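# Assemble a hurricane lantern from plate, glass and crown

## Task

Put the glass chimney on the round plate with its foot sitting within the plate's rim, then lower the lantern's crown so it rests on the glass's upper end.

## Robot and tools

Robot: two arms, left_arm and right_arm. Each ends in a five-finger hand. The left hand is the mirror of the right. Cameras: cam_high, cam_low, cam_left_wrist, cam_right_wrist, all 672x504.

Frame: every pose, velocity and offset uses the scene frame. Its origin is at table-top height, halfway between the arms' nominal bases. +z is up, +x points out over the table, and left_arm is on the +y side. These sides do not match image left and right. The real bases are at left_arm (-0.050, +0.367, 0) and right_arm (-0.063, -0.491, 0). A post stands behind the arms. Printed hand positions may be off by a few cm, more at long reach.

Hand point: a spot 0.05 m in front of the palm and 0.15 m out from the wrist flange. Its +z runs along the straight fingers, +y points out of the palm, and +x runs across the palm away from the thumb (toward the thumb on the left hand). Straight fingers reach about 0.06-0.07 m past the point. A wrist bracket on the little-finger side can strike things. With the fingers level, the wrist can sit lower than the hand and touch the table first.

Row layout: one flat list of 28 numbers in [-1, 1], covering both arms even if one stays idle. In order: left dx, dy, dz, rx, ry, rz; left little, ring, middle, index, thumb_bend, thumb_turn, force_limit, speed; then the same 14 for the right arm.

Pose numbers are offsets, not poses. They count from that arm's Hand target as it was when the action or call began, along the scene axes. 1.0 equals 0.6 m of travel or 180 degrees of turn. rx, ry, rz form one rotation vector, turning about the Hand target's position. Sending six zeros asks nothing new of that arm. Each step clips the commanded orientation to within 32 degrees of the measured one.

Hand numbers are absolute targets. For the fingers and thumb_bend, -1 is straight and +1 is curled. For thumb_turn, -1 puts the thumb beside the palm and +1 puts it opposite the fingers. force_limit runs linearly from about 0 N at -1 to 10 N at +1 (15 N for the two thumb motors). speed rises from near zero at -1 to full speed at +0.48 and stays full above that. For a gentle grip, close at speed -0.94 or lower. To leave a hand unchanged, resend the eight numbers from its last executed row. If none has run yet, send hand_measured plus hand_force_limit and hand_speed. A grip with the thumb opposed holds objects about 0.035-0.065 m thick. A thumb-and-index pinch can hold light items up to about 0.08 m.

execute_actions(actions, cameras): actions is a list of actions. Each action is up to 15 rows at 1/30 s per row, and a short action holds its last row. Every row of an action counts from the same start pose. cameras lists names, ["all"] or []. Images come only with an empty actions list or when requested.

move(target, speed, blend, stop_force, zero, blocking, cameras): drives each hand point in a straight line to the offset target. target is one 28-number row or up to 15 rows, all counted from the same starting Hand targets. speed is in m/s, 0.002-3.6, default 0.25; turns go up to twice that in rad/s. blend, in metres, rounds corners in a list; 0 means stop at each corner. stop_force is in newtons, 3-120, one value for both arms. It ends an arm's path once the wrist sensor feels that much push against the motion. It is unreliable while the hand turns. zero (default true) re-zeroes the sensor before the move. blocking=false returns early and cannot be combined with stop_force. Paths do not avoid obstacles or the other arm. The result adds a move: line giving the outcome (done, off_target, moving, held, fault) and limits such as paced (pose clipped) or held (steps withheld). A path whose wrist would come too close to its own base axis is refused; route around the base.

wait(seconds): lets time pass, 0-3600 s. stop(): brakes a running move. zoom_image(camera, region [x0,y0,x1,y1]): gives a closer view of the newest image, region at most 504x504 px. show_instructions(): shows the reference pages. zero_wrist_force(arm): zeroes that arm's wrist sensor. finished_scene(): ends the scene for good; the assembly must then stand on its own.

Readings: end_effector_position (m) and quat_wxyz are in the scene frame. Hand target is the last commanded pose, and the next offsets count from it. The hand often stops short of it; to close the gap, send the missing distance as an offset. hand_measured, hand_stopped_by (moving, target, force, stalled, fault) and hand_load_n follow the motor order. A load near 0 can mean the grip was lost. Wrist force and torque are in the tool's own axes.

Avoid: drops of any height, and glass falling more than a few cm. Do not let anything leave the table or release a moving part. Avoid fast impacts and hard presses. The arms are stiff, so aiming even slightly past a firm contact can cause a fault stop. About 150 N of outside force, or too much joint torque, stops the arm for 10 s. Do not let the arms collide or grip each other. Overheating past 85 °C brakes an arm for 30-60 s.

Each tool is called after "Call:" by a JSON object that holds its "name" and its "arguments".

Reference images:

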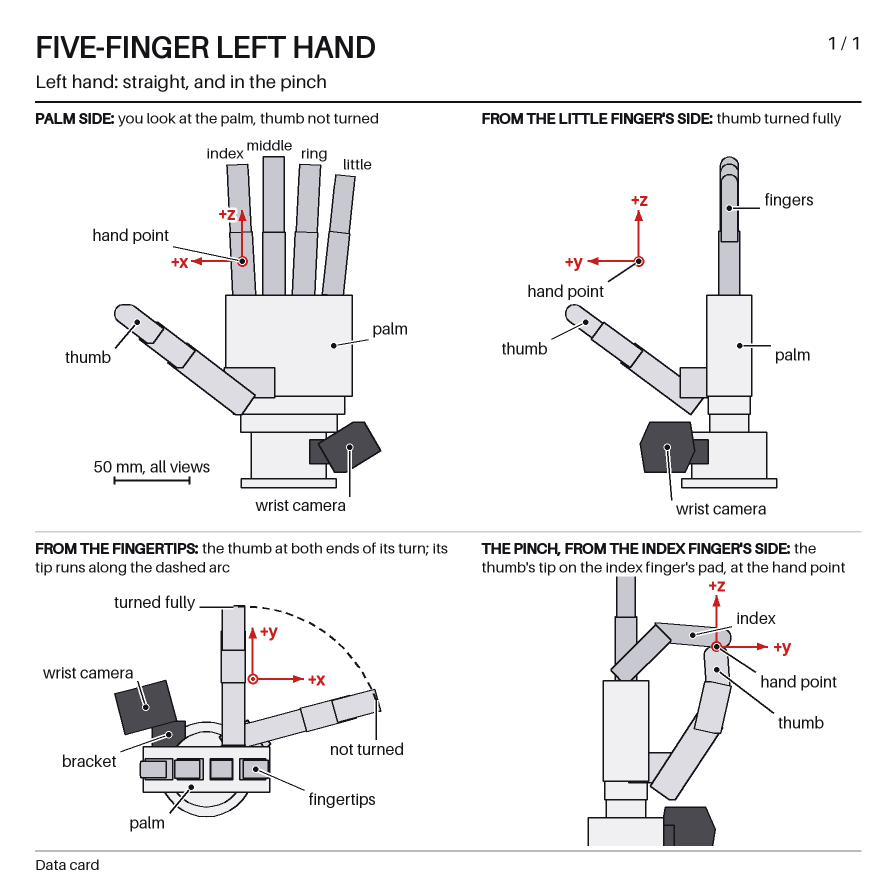

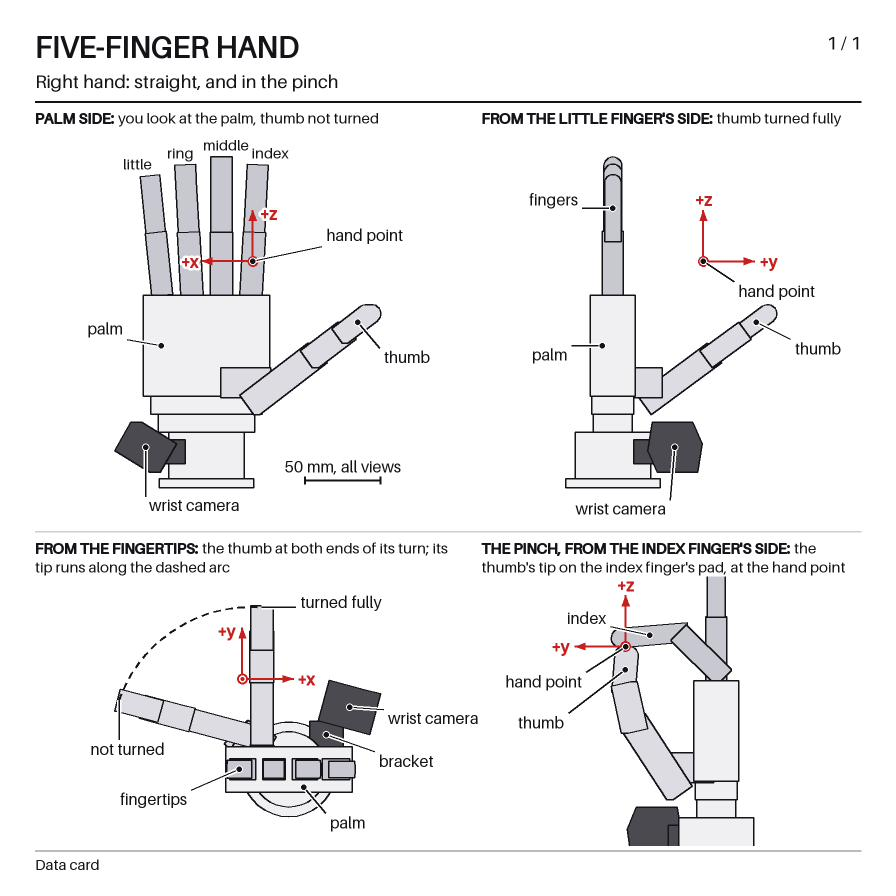

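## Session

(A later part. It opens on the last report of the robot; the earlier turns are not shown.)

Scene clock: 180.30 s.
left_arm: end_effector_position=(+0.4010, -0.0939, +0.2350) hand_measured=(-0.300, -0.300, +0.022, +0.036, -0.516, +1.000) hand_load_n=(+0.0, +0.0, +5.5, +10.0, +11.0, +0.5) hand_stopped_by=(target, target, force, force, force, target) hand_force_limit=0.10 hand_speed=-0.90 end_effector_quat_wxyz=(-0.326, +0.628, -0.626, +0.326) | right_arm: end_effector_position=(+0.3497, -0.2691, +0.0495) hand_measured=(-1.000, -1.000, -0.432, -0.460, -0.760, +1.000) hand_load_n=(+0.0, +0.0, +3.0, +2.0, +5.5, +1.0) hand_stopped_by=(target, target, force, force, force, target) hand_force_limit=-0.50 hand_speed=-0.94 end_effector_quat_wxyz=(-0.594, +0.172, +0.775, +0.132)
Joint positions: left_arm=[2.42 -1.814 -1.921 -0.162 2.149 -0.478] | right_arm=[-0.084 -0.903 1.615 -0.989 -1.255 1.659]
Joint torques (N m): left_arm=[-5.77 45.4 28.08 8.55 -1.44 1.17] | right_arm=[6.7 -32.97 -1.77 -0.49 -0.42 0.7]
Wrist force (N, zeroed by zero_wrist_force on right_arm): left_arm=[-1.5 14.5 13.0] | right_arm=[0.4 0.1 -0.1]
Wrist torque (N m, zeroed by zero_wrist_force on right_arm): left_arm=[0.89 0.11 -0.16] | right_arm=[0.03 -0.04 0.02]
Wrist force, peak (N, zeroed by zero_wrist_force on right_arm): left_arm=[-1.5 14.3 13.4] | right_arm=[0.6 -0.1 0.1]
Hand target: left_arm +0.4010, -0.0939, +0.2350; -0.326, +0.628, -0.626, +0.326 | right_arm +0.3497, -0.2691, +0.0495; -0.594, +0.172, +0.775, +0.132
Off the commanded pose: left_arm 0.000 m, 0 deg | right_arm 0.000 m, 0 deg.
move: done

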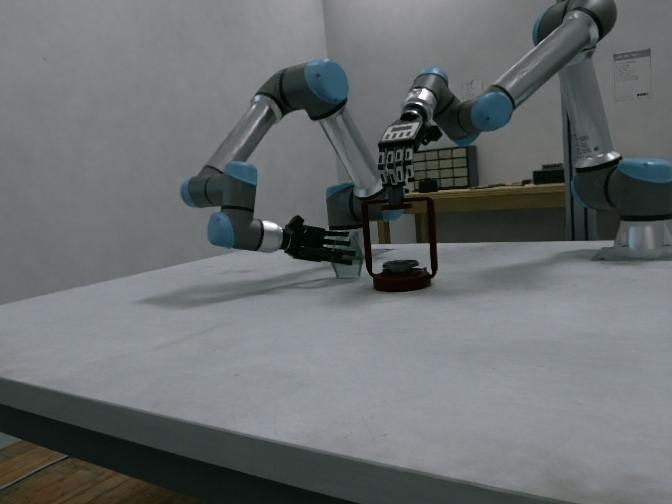

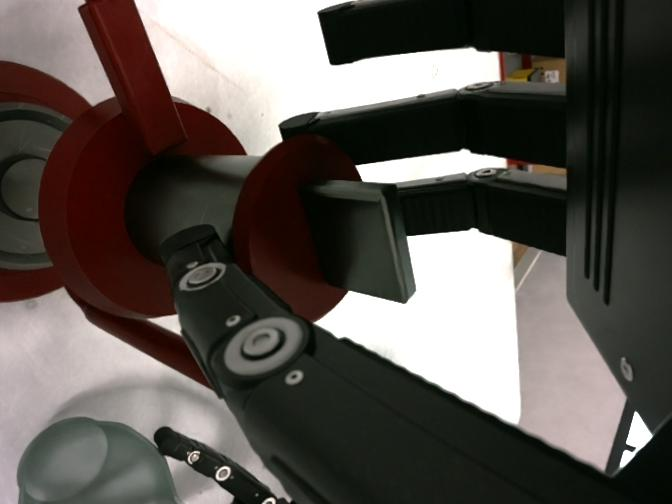

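Call:
{"name": "move", "arguments": {"target": [[0,0,0,0,0,0,-0.3,-0.3,0.35,0.35,-0.2,1,0.1,-0.9, 0,0,0.05,0,0,0,-0.5,-0.5,0.0,-0.05,-0.45,1,-0.5,-0.94]], "speed": 0.03}}

Call:
{"name": "move", "arguments": {"target": [[0,0,0,0,0,0,-0.3,-0.3,0.35,0.35,-0.2,1,0.1,-0.9, 0,0,0.0592,0,0,0,-0.5,-0.5,0.0,-0.05,-0.45,1,-0.5,-0.94],[0,0,0,0,0,0,-0.3,-0.3,0.35,0.35,-0.2,1,0.1,-0.9, 0.1805,0,0.0592,0,0,0,-0.5,-0.5,0.0,-0.05,-0.45,1,-0.5,-0.94],[0,0,0,0,0,0,-0.3,-0.3,0.35,0.35,-0.2,1,0.1,-0.9, 0.2538,0.1168,0.0592,0,0,-0.0278,-0.5,-0.5,0.0,-0.05,-0.45,1,-0.5,-0.94]], "speed": 0.06, "blend": [0.02,0.03,0], "cameras": ["all"]}}

Scene clock: 192.00 s.
left_arm: end_effector_position=(+0.4010, -0.0939, +0.2350) hand_measured=(-0.300, -0.300, +0.022, +0.036, -0.516, +1.000) hand_load_n=(+0.0, +0.0, +5.5, +10.0, +11.0, +0.5) hand_stopped_by=(target, target, force, force, force, target) hand_force_limit=0.10 hand_speed=-0.90 end_effector_quat_wxyz=(-0.326, +0.628, -0.626, +0.326) | right_arm: end_effector_position=(+0.3497, -0.2691, +0.0795) hand_measured=(-0.500, -0.500, -0.432, -0.460, -0.760, +1.000) hand_load_n=(+0.0, +0.0, +2.5, +2.0, +5.5, +1.0) hand_stopped_by=(target, target, force, force, force, target) hand_force_limit=-0.50 hand_speed=-0.94 end_effector_quat_wxyz=(-0.594, +0.172, +0.775, +0.132)
Joint positions: left_arm=[2.42 -1.814 -1.921 -0.162 2.149 -0.478] | right_arm=[-0.084 -0.947 1.598 -0.928 -1.255 1.659]
Joint torques (N m): left_arm=[-6.21 29.04 17.63 8.72 -1.43 -0.97] | right_arm=[6.08 -32.03 -2.95 -0.43 -1.09 0.57]
Wrist force (N, zeroed by zero_wrist_force on right_arm): left_arm=[-1.9 14.7 12.9] | right_arm=[0.5 0.4 0.1]
Wrist torque (N m, zeroed by zero_wrist_force on right_arm): left_arm=[0.90 0.17 -0.18] | right_arm=[0.08 -0.08 0.04]
Wrist force, peak (N, zeroed by zero_wrist_force on right_arm): left_arm=[-1.7 14.9 13.3] | right_arm=[0.9 0.2 -0.1]
Hand target: left_arm +0.4010, -0.0939, +0.2350; -0.326, +0.628, -0.626, +0.326 | right_arm +0.3497, -0.2691, +0.0795; -0.594, +0.172, +0.775, +0.132
Off the commanded pose: left_arm 0.000 m, 0 deg | right_arm 0.000 m, 0 deg.
move: done

Scene clock: 196.07 s.
left_arm: end_effector_position=(+0.4010, -0.0939, +0.2350) hand_measured=(-0.300, -0.300, +0.022, +0.036, -0.516, +1.000) hand_load_n=(+0.0, +0.0, +6.0, +10.0, +11.0, +0.5) hand_stopped_by=(target, target, force, force, force, target) hand_force_limit=0.10 hand_speed=-0.90 end_effector_quat_wxyz=(-0.326, +0.628, -0.626, +0.326) | right_arm: end_effector_position=(+0.5019, -0.1990, +0.1150) hand_measured=(-0.500, -0.500, -0.432, -0.460, -0.760, +1.000) hand_load_n=(+0.0, +0.0, +3.0, +2.0, +5.5, +1.0) hand_stopped_by=(target, target, force, force, force, target) hand_force_limit=-0.50 hand_speed=-0.94 end_effector_quat_wxyz=(-0.587, +0.206, +0.767, +0.158)
Joint positions: left_arm=[2.42 -1.814 -1.921 -0.162 2.149 -0.478] | right_arm=[0.012 -0.671 0.988 -0.616 -1.08 1.715]
Joint torques (N m): left_arm=[-6.95 28.95 17.72 8.59 -1.33 -1.8] | right_arm=[-8.38 -61.37 -2.93 -0.58 -0.87 -1.93]
Wrist force (N, zeroed by zero_wrist_force on right_arm): left_arm=[-1.8 14.6 12.9] | right_arm=[0.3 0.4 0.2]
Wrist torque (N m, zeroed by zero_wrist_force on right_arm): left_arm=[0.90 0.14 -0.17] | right_arm=[0.04 -0.07 -0.11]
Wrist force, peak (N, zeroed by zero_wrist_force on right_arm): left_arm=[-1.8 14.9 13.4] | right_arm=[0.2 1.3 0.2]
Hand target: left_arm +0.4010, -0.0939, +0.2350; -0.326, +0.628, -0.626, +0.326 | right_arm +0.5020, -0.1990, +0.1150; -0.587, +0.206, +0.767, +0.158
Off the commanded pose: left_arm 0.000 m, 0 deg | right_arm 0.000 m, 0 deg.
move: done; blend cut to 0.0178 m at target 1

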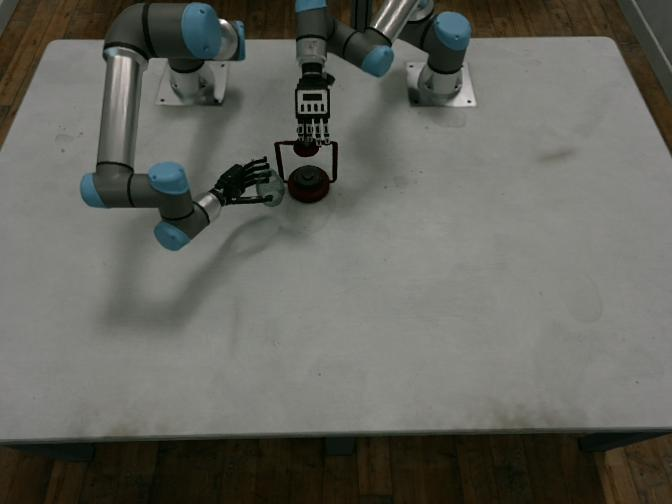

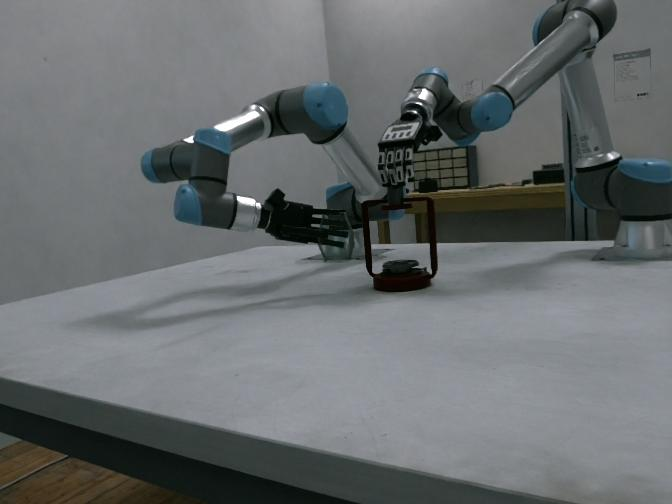

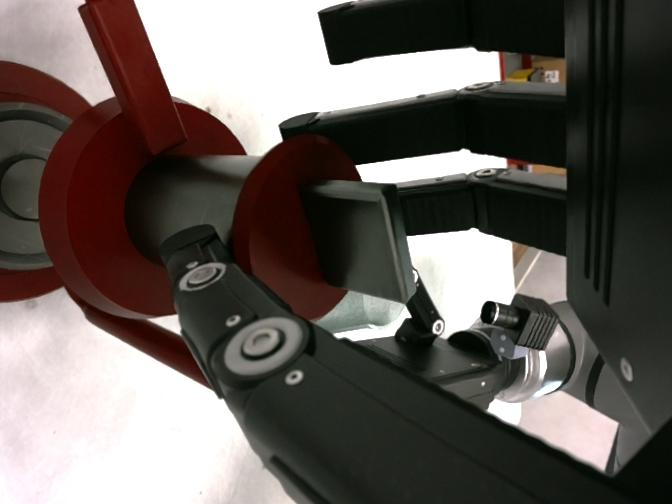

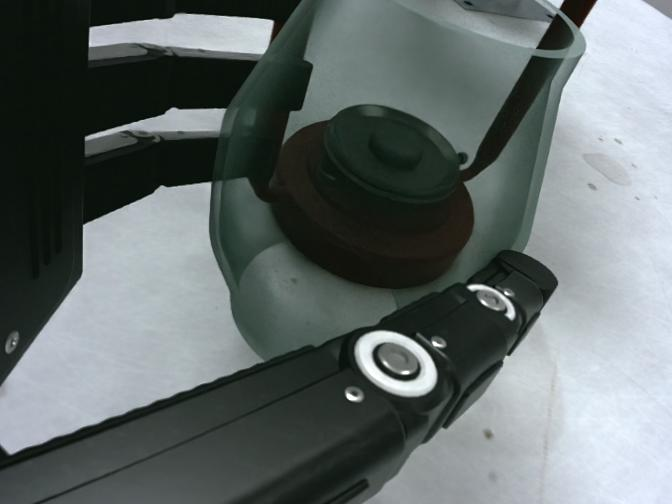

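Call:
{"name": "zoom_image", "arguments": {"camera": "cam_low", "region": [355, 185, 445, 235]}}

Call:
{"name": "zoom_image", "arguments": {"camera": "cam_low", "region": [300, 200, 380, 270]}}

Call:
{"name": "zoom_image", "arguments": {"camera": "cam_low", "region": [365, 250, 445, 300]}}

Call:
{"name": "zoom_image", "arguments": {"camera": "cam_right_wrist", "region": [240, 60, 500, 300]}}

Scaled by 5.600.

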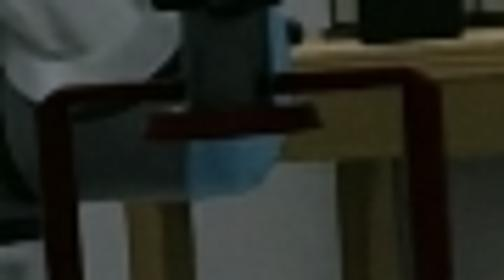

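Scaled by 6.300.

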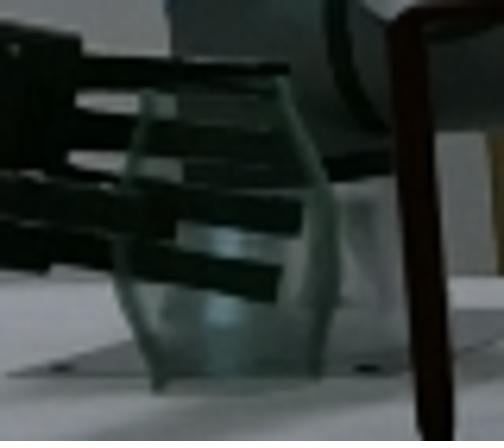

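Scaled by 6.300.

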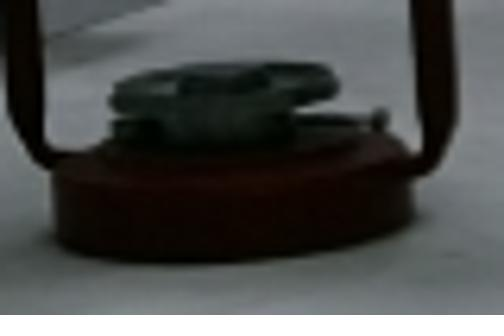

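Scaled by 1.938.

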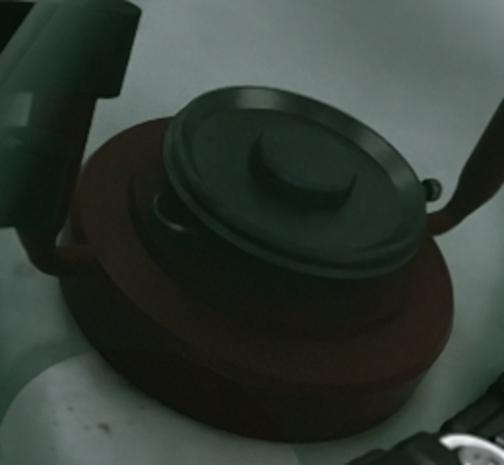

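Call:
{"name": "move", "arguments": {"target": [[0,0,0,0,0,0,-0.3,-0.3,0.35,0.35,-0.2,1,0.1,-0.9, -0.0083,0.1167,-0.02,0,0,0,-0.5,-0.5,0.0,-0.05,-0.45,1,-0.5,-0.94]], "speed": 0.05, "cameras": ["all"]}}

Call:
{"name": "zoom_image", "arguments": {"camera": "cam_low", "region": [320, 180, 450, 300]}}

Call:
{"name": "zoom_image", "arguments": {"camera": "cam_high", "region": [240, 110, 360, 230]}}

Scene clock: 205.10 s.
left_arm: end_effector_position=(+0.4010, -0.0939, +0.2350) hand_measured=(-0.300, -0.300, +0.022, +0.036, -0.516, +1.000) hand_load_n=(+0.0, +0.0, +6.0, +10.0, +11.0, +0.0) hand_stopped_by=(target, target, force, force, force, target) hand_force_limit=0.10 hand_speed=-0.90 end_effector_quat_wxyz=(-0.326, +0.628, -0.626, +0.326) | right_arm: end_effector_position=(+0.4971, -0.1288, +0.1029) hand_measured=(-0.500, -0.500, -0.432, -0.460, -0.760, +1.000) hand_load_n=(+0.0, +0.0, +3.0, +2.0, +5.5, +1.0) hand_stopped_by=(target, target, force, force, force, target) hand_force_limit=-0.50 hand_speed=-0.94 end_effector_quat_wxyz=(-0.587, +0.206, +0.767, +0.158) end_effector_velocity=(+0.001, -0.003, +0.001) end_effector_angular_velocity=(+0.000, -0.004, +0.002)
Joint positions: left_arm=[2.42 -1.814 -1.921 -0.162 2.149 -0.478] | right_arm=[0.107 -0.638 0.957 -0.636 -0.989 1.749]
Joint velocities: left_arm=[within noise] | right_arm=[-0.004 -0.002 0 -0.001 -0.006 -0.002]
Joint torques (N m): left_arm=[-8.31 29.05 17.9 8.53 -1.28 -1.75] | right_arm=[-7.97 -61.14 -9.32 0.71 -1.05 -0.87]
Wrist force (N, zeroed by zero_wrist_force on right_arm): left_arm=[-1.8 14.7 13.2] | right_arm=[0.1 0.4 -0.1]
Wrist torque (N m, zeroed by zero_wrist_force on right_arm): left_arm=[0.88 0.16 -0.18] | right_arm=[0.05 -0.04 -0.13]
Wrist force, peak (N, zeroed by zero_wrist_force on right_arm): left_arm=[-1.7 14.7 13.5] | right_arm=[-0.3 1.1 0.6]
Hand target: left_arm +0.4010, -0.0939, +0.2350; -0.326, +0.628, -0.626, +0.326 | right_arm +0.4970, -0.1290, +0.1030; -0.587, +0.206, +0.767, +0.158
Off the commanded pose: left_arm 0.000 m, 0 deg | right_arm 0.000 m, 0 deg.
move: done

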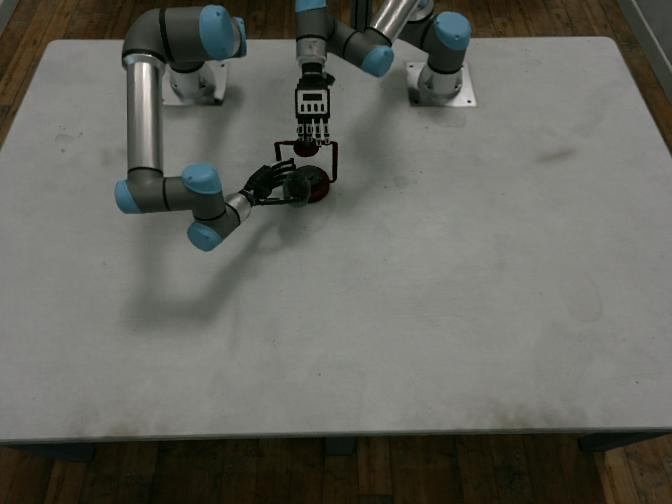

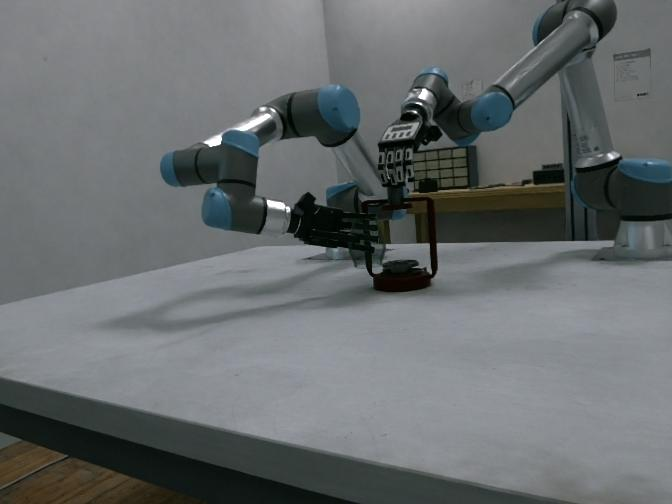

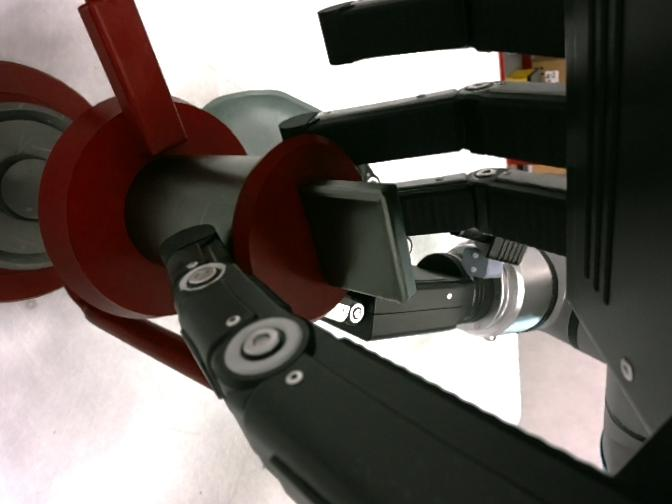

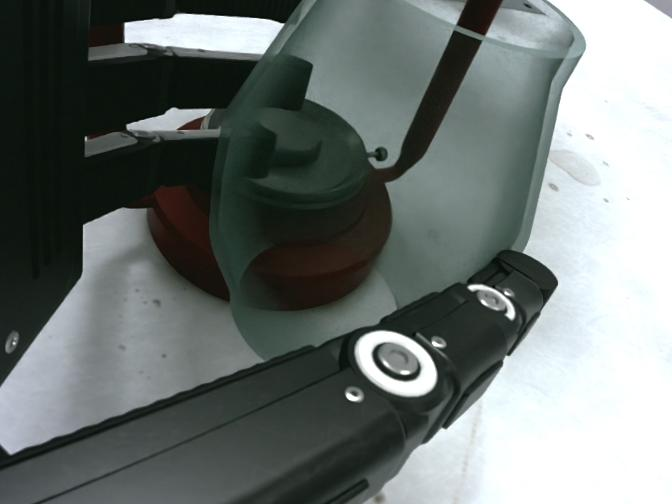

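Scaled by 3.877.

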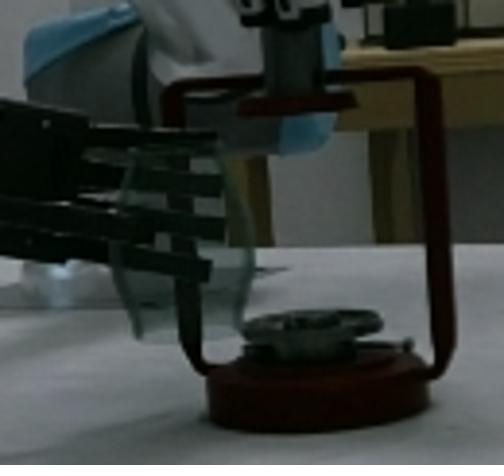

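Scaled by 4.200.

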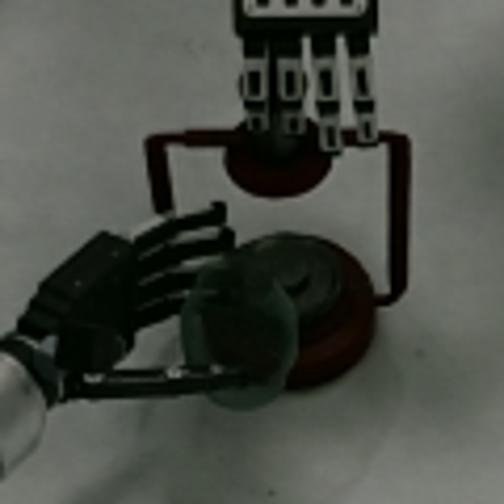

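Call:
{"name": "move", "arguments": {"target": [[0,0,0,0,0,0,-0.3,-0.3,0.35,0.35,-0.2,1,0.1,-0.9, -0.0662,0.0493,0.0083,0,0,0,-0.5,-0.5,0.0,-0.05,-0.45,1,-0.5,-0.94]], "speed": 0.03, "stop_force": 5, "cameras": ["all"]}}

Call:
{"name": "zoom_image", "arguments": {"camera": "cam_low", "region": [340, 180, 450, 300]}}

Call:
{"name": "zoom_image", "arguments": {"camera": "cam_high", "region": [240, 110, 360, 230]}}

Scene clock: 208.50 s.
left_arm: end_effector_position=(+0.4011, -0.0939, +0.2350) hand_measured=(-0.300, -0.300, +0.022, +0.036, -0.516, +1.000) hand_load_n=(+0.0, +0.0, +5.5, +10.0, +11.0, +0.5) hand_stopped_by=(target, target, force, force, force, target) hand_force_limit=0.10 hand_speed=-0.90 end_effector_quat_wxyz=(-0.326, +0.628, -0.626, +0.326) | right_arm: end_effector_position=(+0.4655, -0.1056, +0.1069) hand_measured=(-0.500, -0.500, -0.432, -0.460, -0.760, +1.000) hand_load_n=(+0.0, +0.0, +3.0, +2.5, +5.5, +1.0) hand_stopped_by=(target, target, force, force, force, target) hand_force_limit=-0.50 hand_speed=-0.94 end_effector_quat_wxyz=(-0.587, +0.206, +0.767, +0.158)
Joint positions: left_arm=[2.42 -1.814 -1.921 -0.162 2.149 -0.478] | right_arm=[0.142 -0.706 1.077 -0.696 -0.956 1.762]
Joint torques (N m): left_arm=[-8.42 29.12 17.79 2.49 -1.22 -1.67] | right_arm=[-6.1 -60.59 -5.81 1.69 -0.32 -2.51]
Wrist force (N, zeroed by zero_wrist_force on right_arm): left_arm=[-2.6 10.9 9.8] | right_arm=[-8.3 2.9 3.3]
Wrist torque (N m, zeroed by zero_wrist_force on right_arm): left_arm=[0.77 0.09 -0.12] | right_arm=[0.03 -0.58 -0.25]
Wrist force, peak (N, zeroed by zero_wrist_force on right_arm): left_arm=[-1.7 14.8 13.2] | right_arm=[-14.0 -0.8 0.4]
Hand target: left_arm +0.4010, -0.0939, +0.2350; -0.326, +0.628, -0.626, +0.326 | right_arm +0.4655, -0.1056, +0.1069; -0.587, +0.206, +0.767, +0.158 (not the last commanded pose)
Off the commanded pose: left_arm 0.000 m, 0 deg | right_arm 0.010 m, 0 deg.
move: contact (right_arm)

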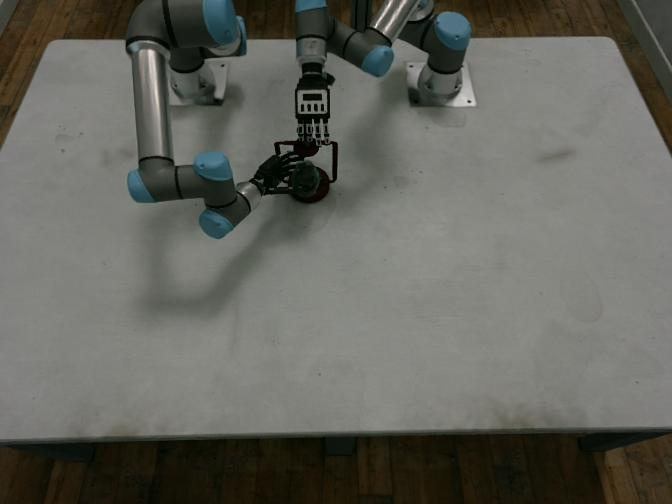

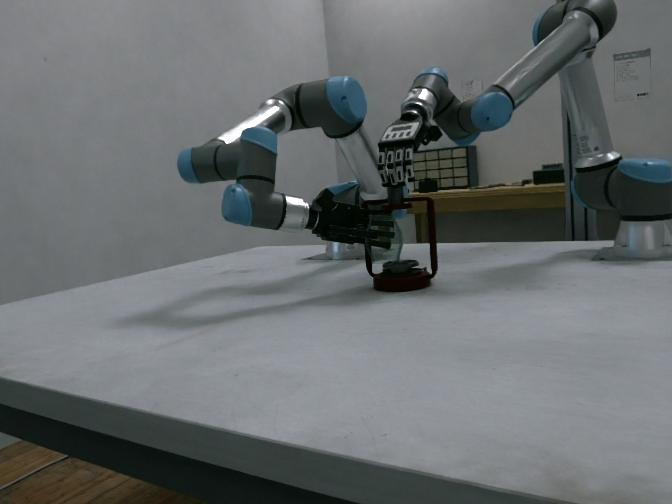

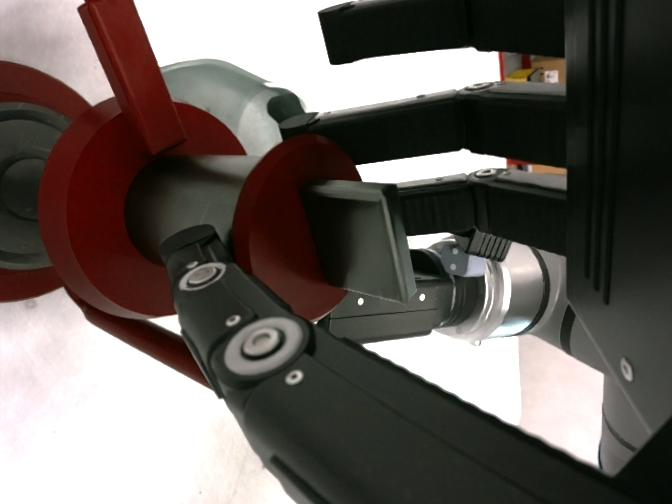

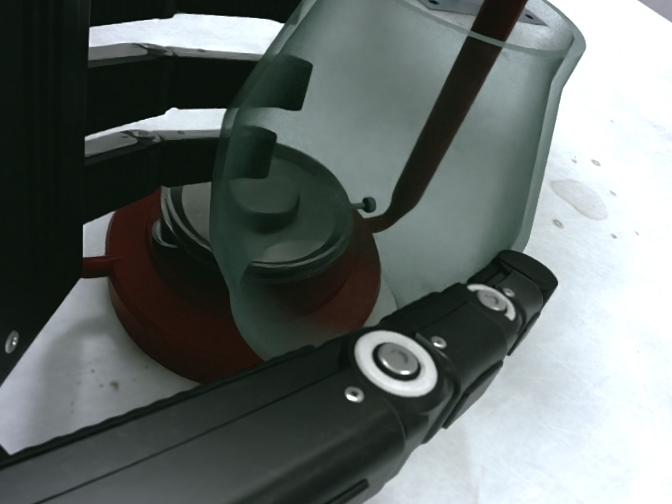

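Scaled by 4.200.

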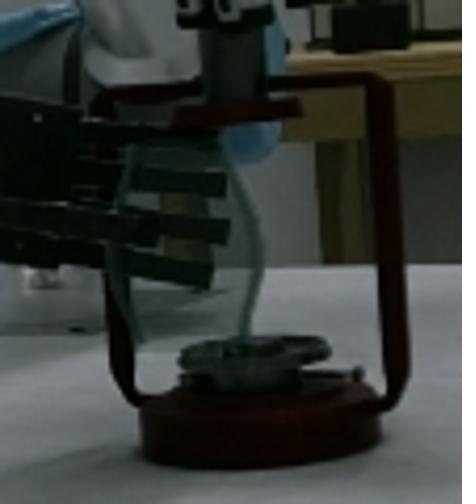

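Scaled by 4.200.

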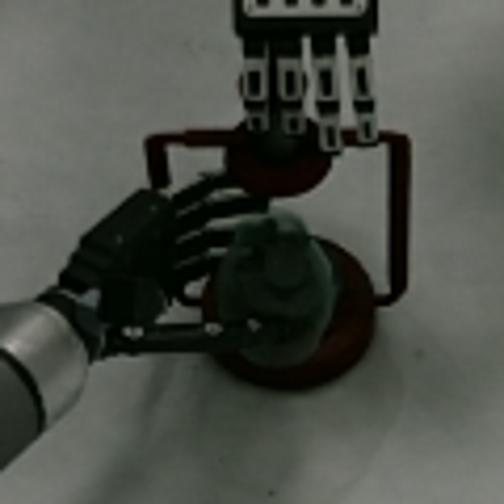

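Call:
{"name": "move", "arguments": {"target": [[0,0,0,0,0,0,-0.3,-0.3,0.35,0.35,-0.2,1,0.1,-0.9, 0.0075,-0.0056,-0.0042,0,0,0,-0.5,-0.5,0.0,-0.05,-0.45,1,-0.5,-0.94],[0,0,0,0,0,0,-0.3,-0.3,0.35,0.35,-0.2,1,0.1,-0.9, 0.0525,-0.039,0,0,0,0,-0.5,-0.5,0.0,-0.05,-0.45,1,-0.5,-0.94],[0,0,0,0,0,0,-0.3,-0.3,0.35,0.35,-0.2,1,0.1,-0.9, 0.0525,-0.039,0,0,0,0,-1,-0.5,0.0,-0.05,-0.45,1,-0.5,-0.94]], "speed": 0.03, "cameras": ["all"]}}

Call:
{"name": "zoom_image", "arguments": {"camera": "cam_low", "region": [340, 180, 450, 300]}}

Scene clock: 216.43 s.
left_arm: end_effector_position=(+0.4010, -0.0939, +0.2350) hand_measured=(-0.300, -0.300, +0.022, +0.036, -0.516, +1.000) hand_load_n=(+0.0, +0.0, +5.5, +10.0, +11.0, +0.0) hand_stopped_by=(target, target, force, force, force, target) hand_force_limit=0.10 hand_speed=-0.90 end_effector_quat_wxyz=(-0.326, +0.628, -0.626, +0.326) | right_arm: end_effector_position=(+0.4970, -0.1290, +0.1069) hand_measured=(-1.000, -0.500, -0.432, -0.460, -0.760, +1.000) hand_load_n=(+0.5, +0.0, +3.0, +2.0, +5.5, +0.5) hand_stopped_by=(target, target, force, force, force, target) hand_force_limit=-0.50 hand_speed=-0.94 end_effector_quat_wxyz=(-0.587, +0.206, +0.767, +0.158)
Joint positions: left_arm=[2.42 -1.814 -1.921 -0.162 2.149 -0.478] | right_arm=[0.106 -0.641 0.953 -0.629 -0.99 1.749]
Joint torques (N m): left_arm=[-8.65 39.85 17.48 8.7 -1.18 -1.56] | right_arm=[6.88 -62.82 -6.47 -0.9 1.51 1.05]
Wrist force (N, zeroed by zero_wrist_force on right_arm): left_arm=[-2.0 15.0 12.8] | right_arm=[0.7 0.4 0.3]
Wrist torque (N m, zeroed by zero_wrist_force on right_arm): left_arm=[0.91 0.13 -0.17] | right_arm=[0.03 -0.18 0.05]
Wrist force, peak (N, zeroed by zero_wrist_force on right_arm): left_arm=[-2.2 15.2 13.2] | right_arm=[-8.2 2.7 3.3]
Hand target: left_arm +0.4010, -0.0939, +0.2350; -0.326, +0.628, -0.626, +0.326 | right_arm +0.4970, -0.1290, +0.1069; -0.587, +0.206, +0.767, +0.158
Off the commanded pose: left_arm 0.000 m, 0 deg | right_arm 0.000 m, 0 deg.
move: done

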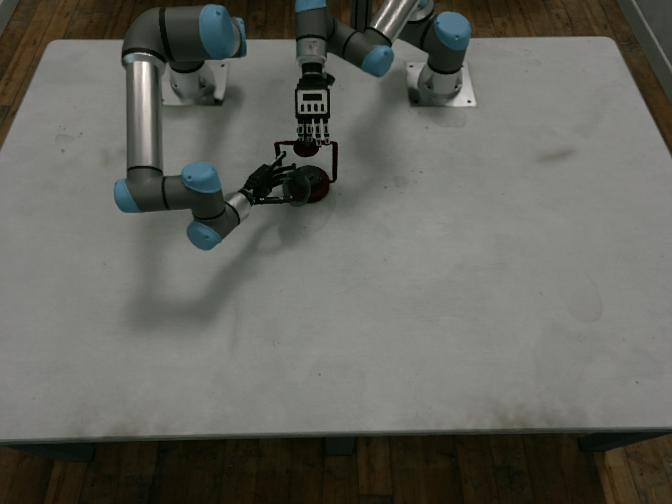

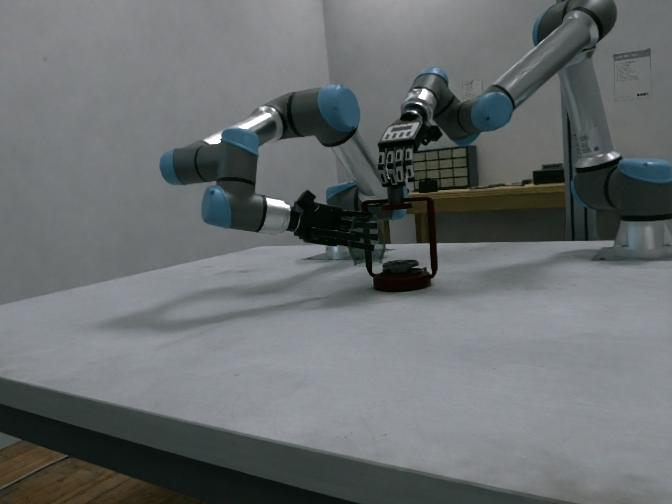

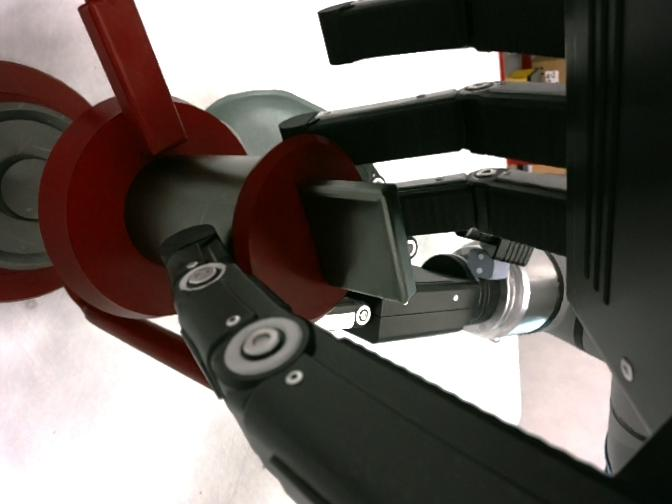

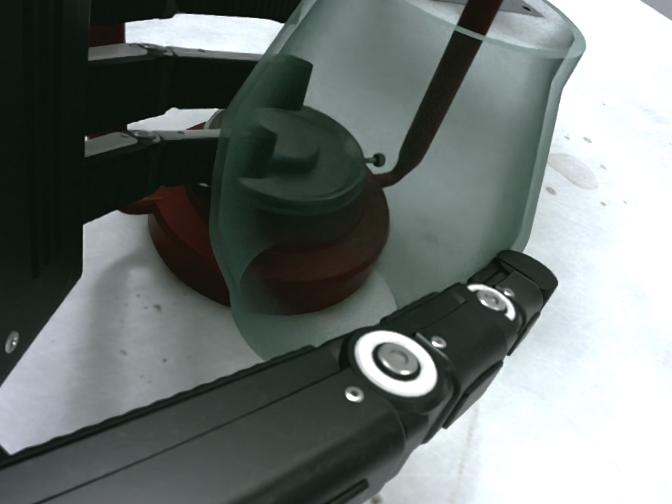

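Scaled by 4.200.

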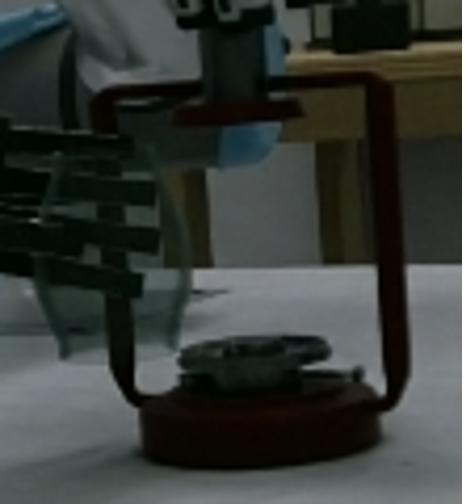

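Call:
{"name": "move", "arguments": {"target": [[0,0,0,0,0,0,-0.3,-0.3,0.35,0.35,-0.2,1,0.1,-0.9, -0.069,0.0608,0.0018,0,0,0.1389,-1,-0.5,0.0,-0.05,-0.45,1,-0.5,-0.94]], "speed": 0.04, "stop_force": 8, "cameras": ["all"]}}

Call:
{"name": "zoom_image", "arguments": {"camera": "cam_low", "region": [340, 180, 450, 300]}}

Call:
{"name": "zoom_image", "arguments": {"camera": "cam_high", "region": [240, 110, 360, 230]}}

Scene clock: 223.73 s.
left_arm: end_effector_position=(+0.4010, -0.0939, +0.2350) hand_measured=(-0.300, -0.300, +0.022, +0.036, -0.516, +1.000) hand_load_n=(+0.0, +0.0, +5.5, +10.0, +11.0, +0.5) hand_stopped_by=(target, target, force, force, force, target) hand_force_limit=0.10 hand_speed=-0.90 end_effector_quat_wxyz=(-0.326, +0.628, -0.626, +0.326) | right_arm: end_effector_position=(+0.4556, -0.0925, +0.1080) hand_measured=(-1.000, -0.500, -0.432, -0.460, -0.760, +1.000) hand_load_n=(+0.0, +0.0, +3.0, +2.5, +5.5, +1.0) hand_stopped_by=(target, target, force, force, force, target) hand_force_limit=-0.50 hand_speed=-0.94 end_effector_quat_wxyz=(-0.608, +0.035, +0.793, +0.027)
Joint positions: left_arm=[2.42 -1.814 -1.921 -0.162 2.149 -0.478] | right_arm=[0.264 -0.448 0.571 -0.4 -1.257 1.658]
Joint torques (N m): left_arm=[-8.47 55.06 17.86 8.68 -1.14 -1.53] | right_arm=[-7.5 -68.06 -6.68 -0.79 1.83 1.3]
Wrist force (N, zeroed by zero_wrist_force on right_arm): left_arm=[-2.2 15.1 12.9] | right_arm=[0.9 0.5 0.1]
Wrist torque (N m, zeroed by zero_wrist_force on right_arm): left_arm=[0.92 0.18 -0.19] | right_arm=[0.05 -0.22 0.10]
Wrist force, peak (N, zeroed by zero_wrist_force on right_arm): left_arm=[-2.1 15.4 13.1] | right_arm=[1.6 0.4 0.2]
Hand target: left_arm +0.4010, -0.0939, +0.2350; -0.326, +0.628, -0.626, +0.326 | right_arm +0.4556, -0.0925, +0.1080; -0.608, +0.035, +0.793, +0.027
Off the commanded pose: left_arm 0.000 m, 0 deg | right_arm 0.000 m, 0 deg.
move: done

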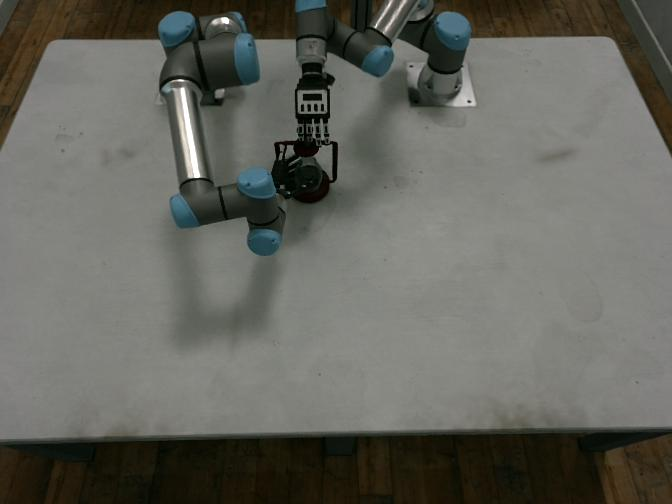

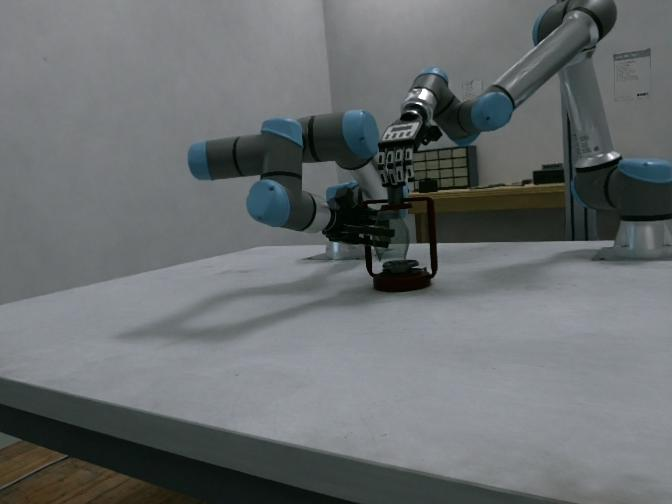

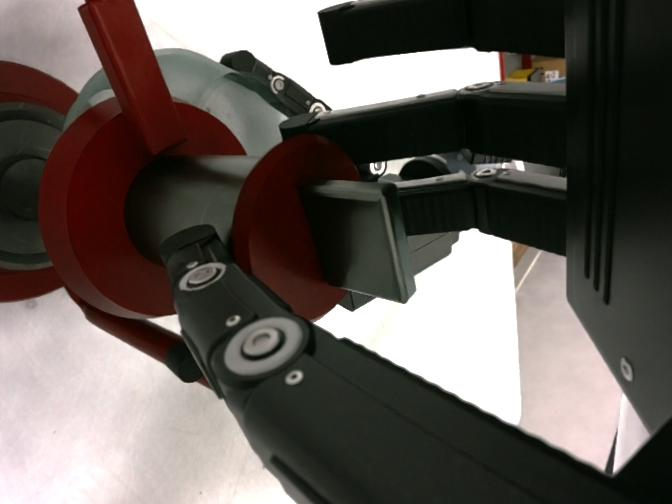

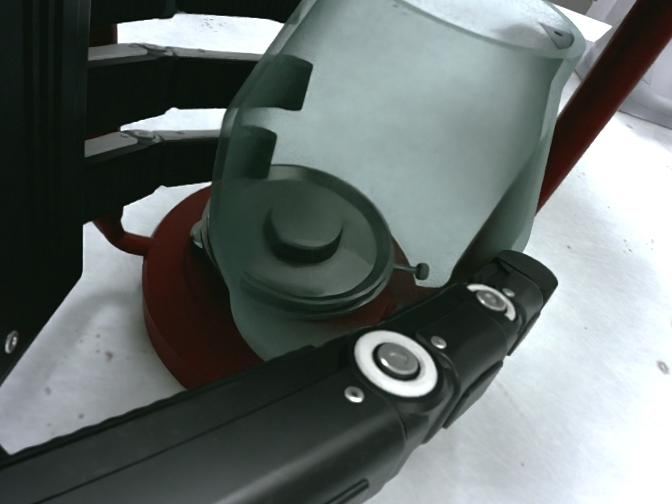

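Scaled by 4.200.

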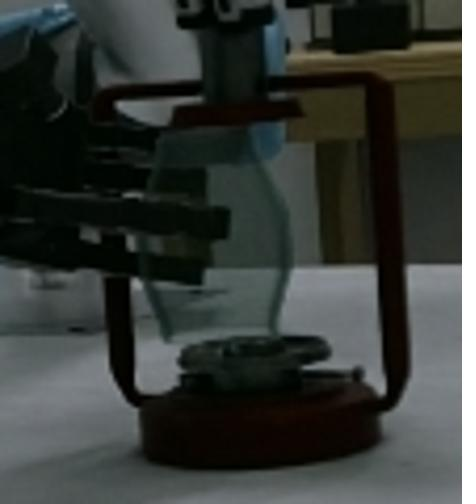

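Scaled by 4.200.

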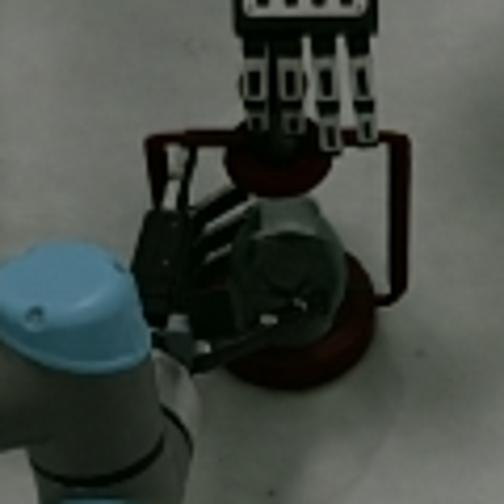

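Call:
{"name": "zoom_image", "arguments": {"camera": "cam_high", "region": [265, 130, 325, 200]}}

Call:
{"name": "zoom_image", "arguments": {"camera": "cam_right_wrist", "region": [0, 0, 300, 300]}}

Scaled by 7.200.

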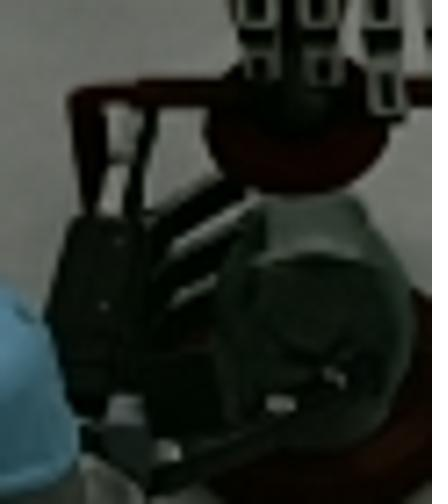

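Scaled by 1.680.

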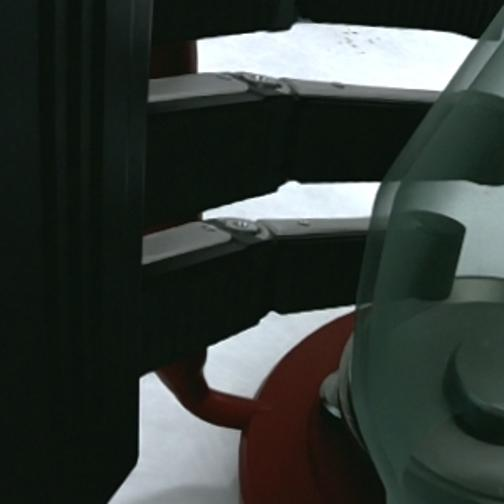

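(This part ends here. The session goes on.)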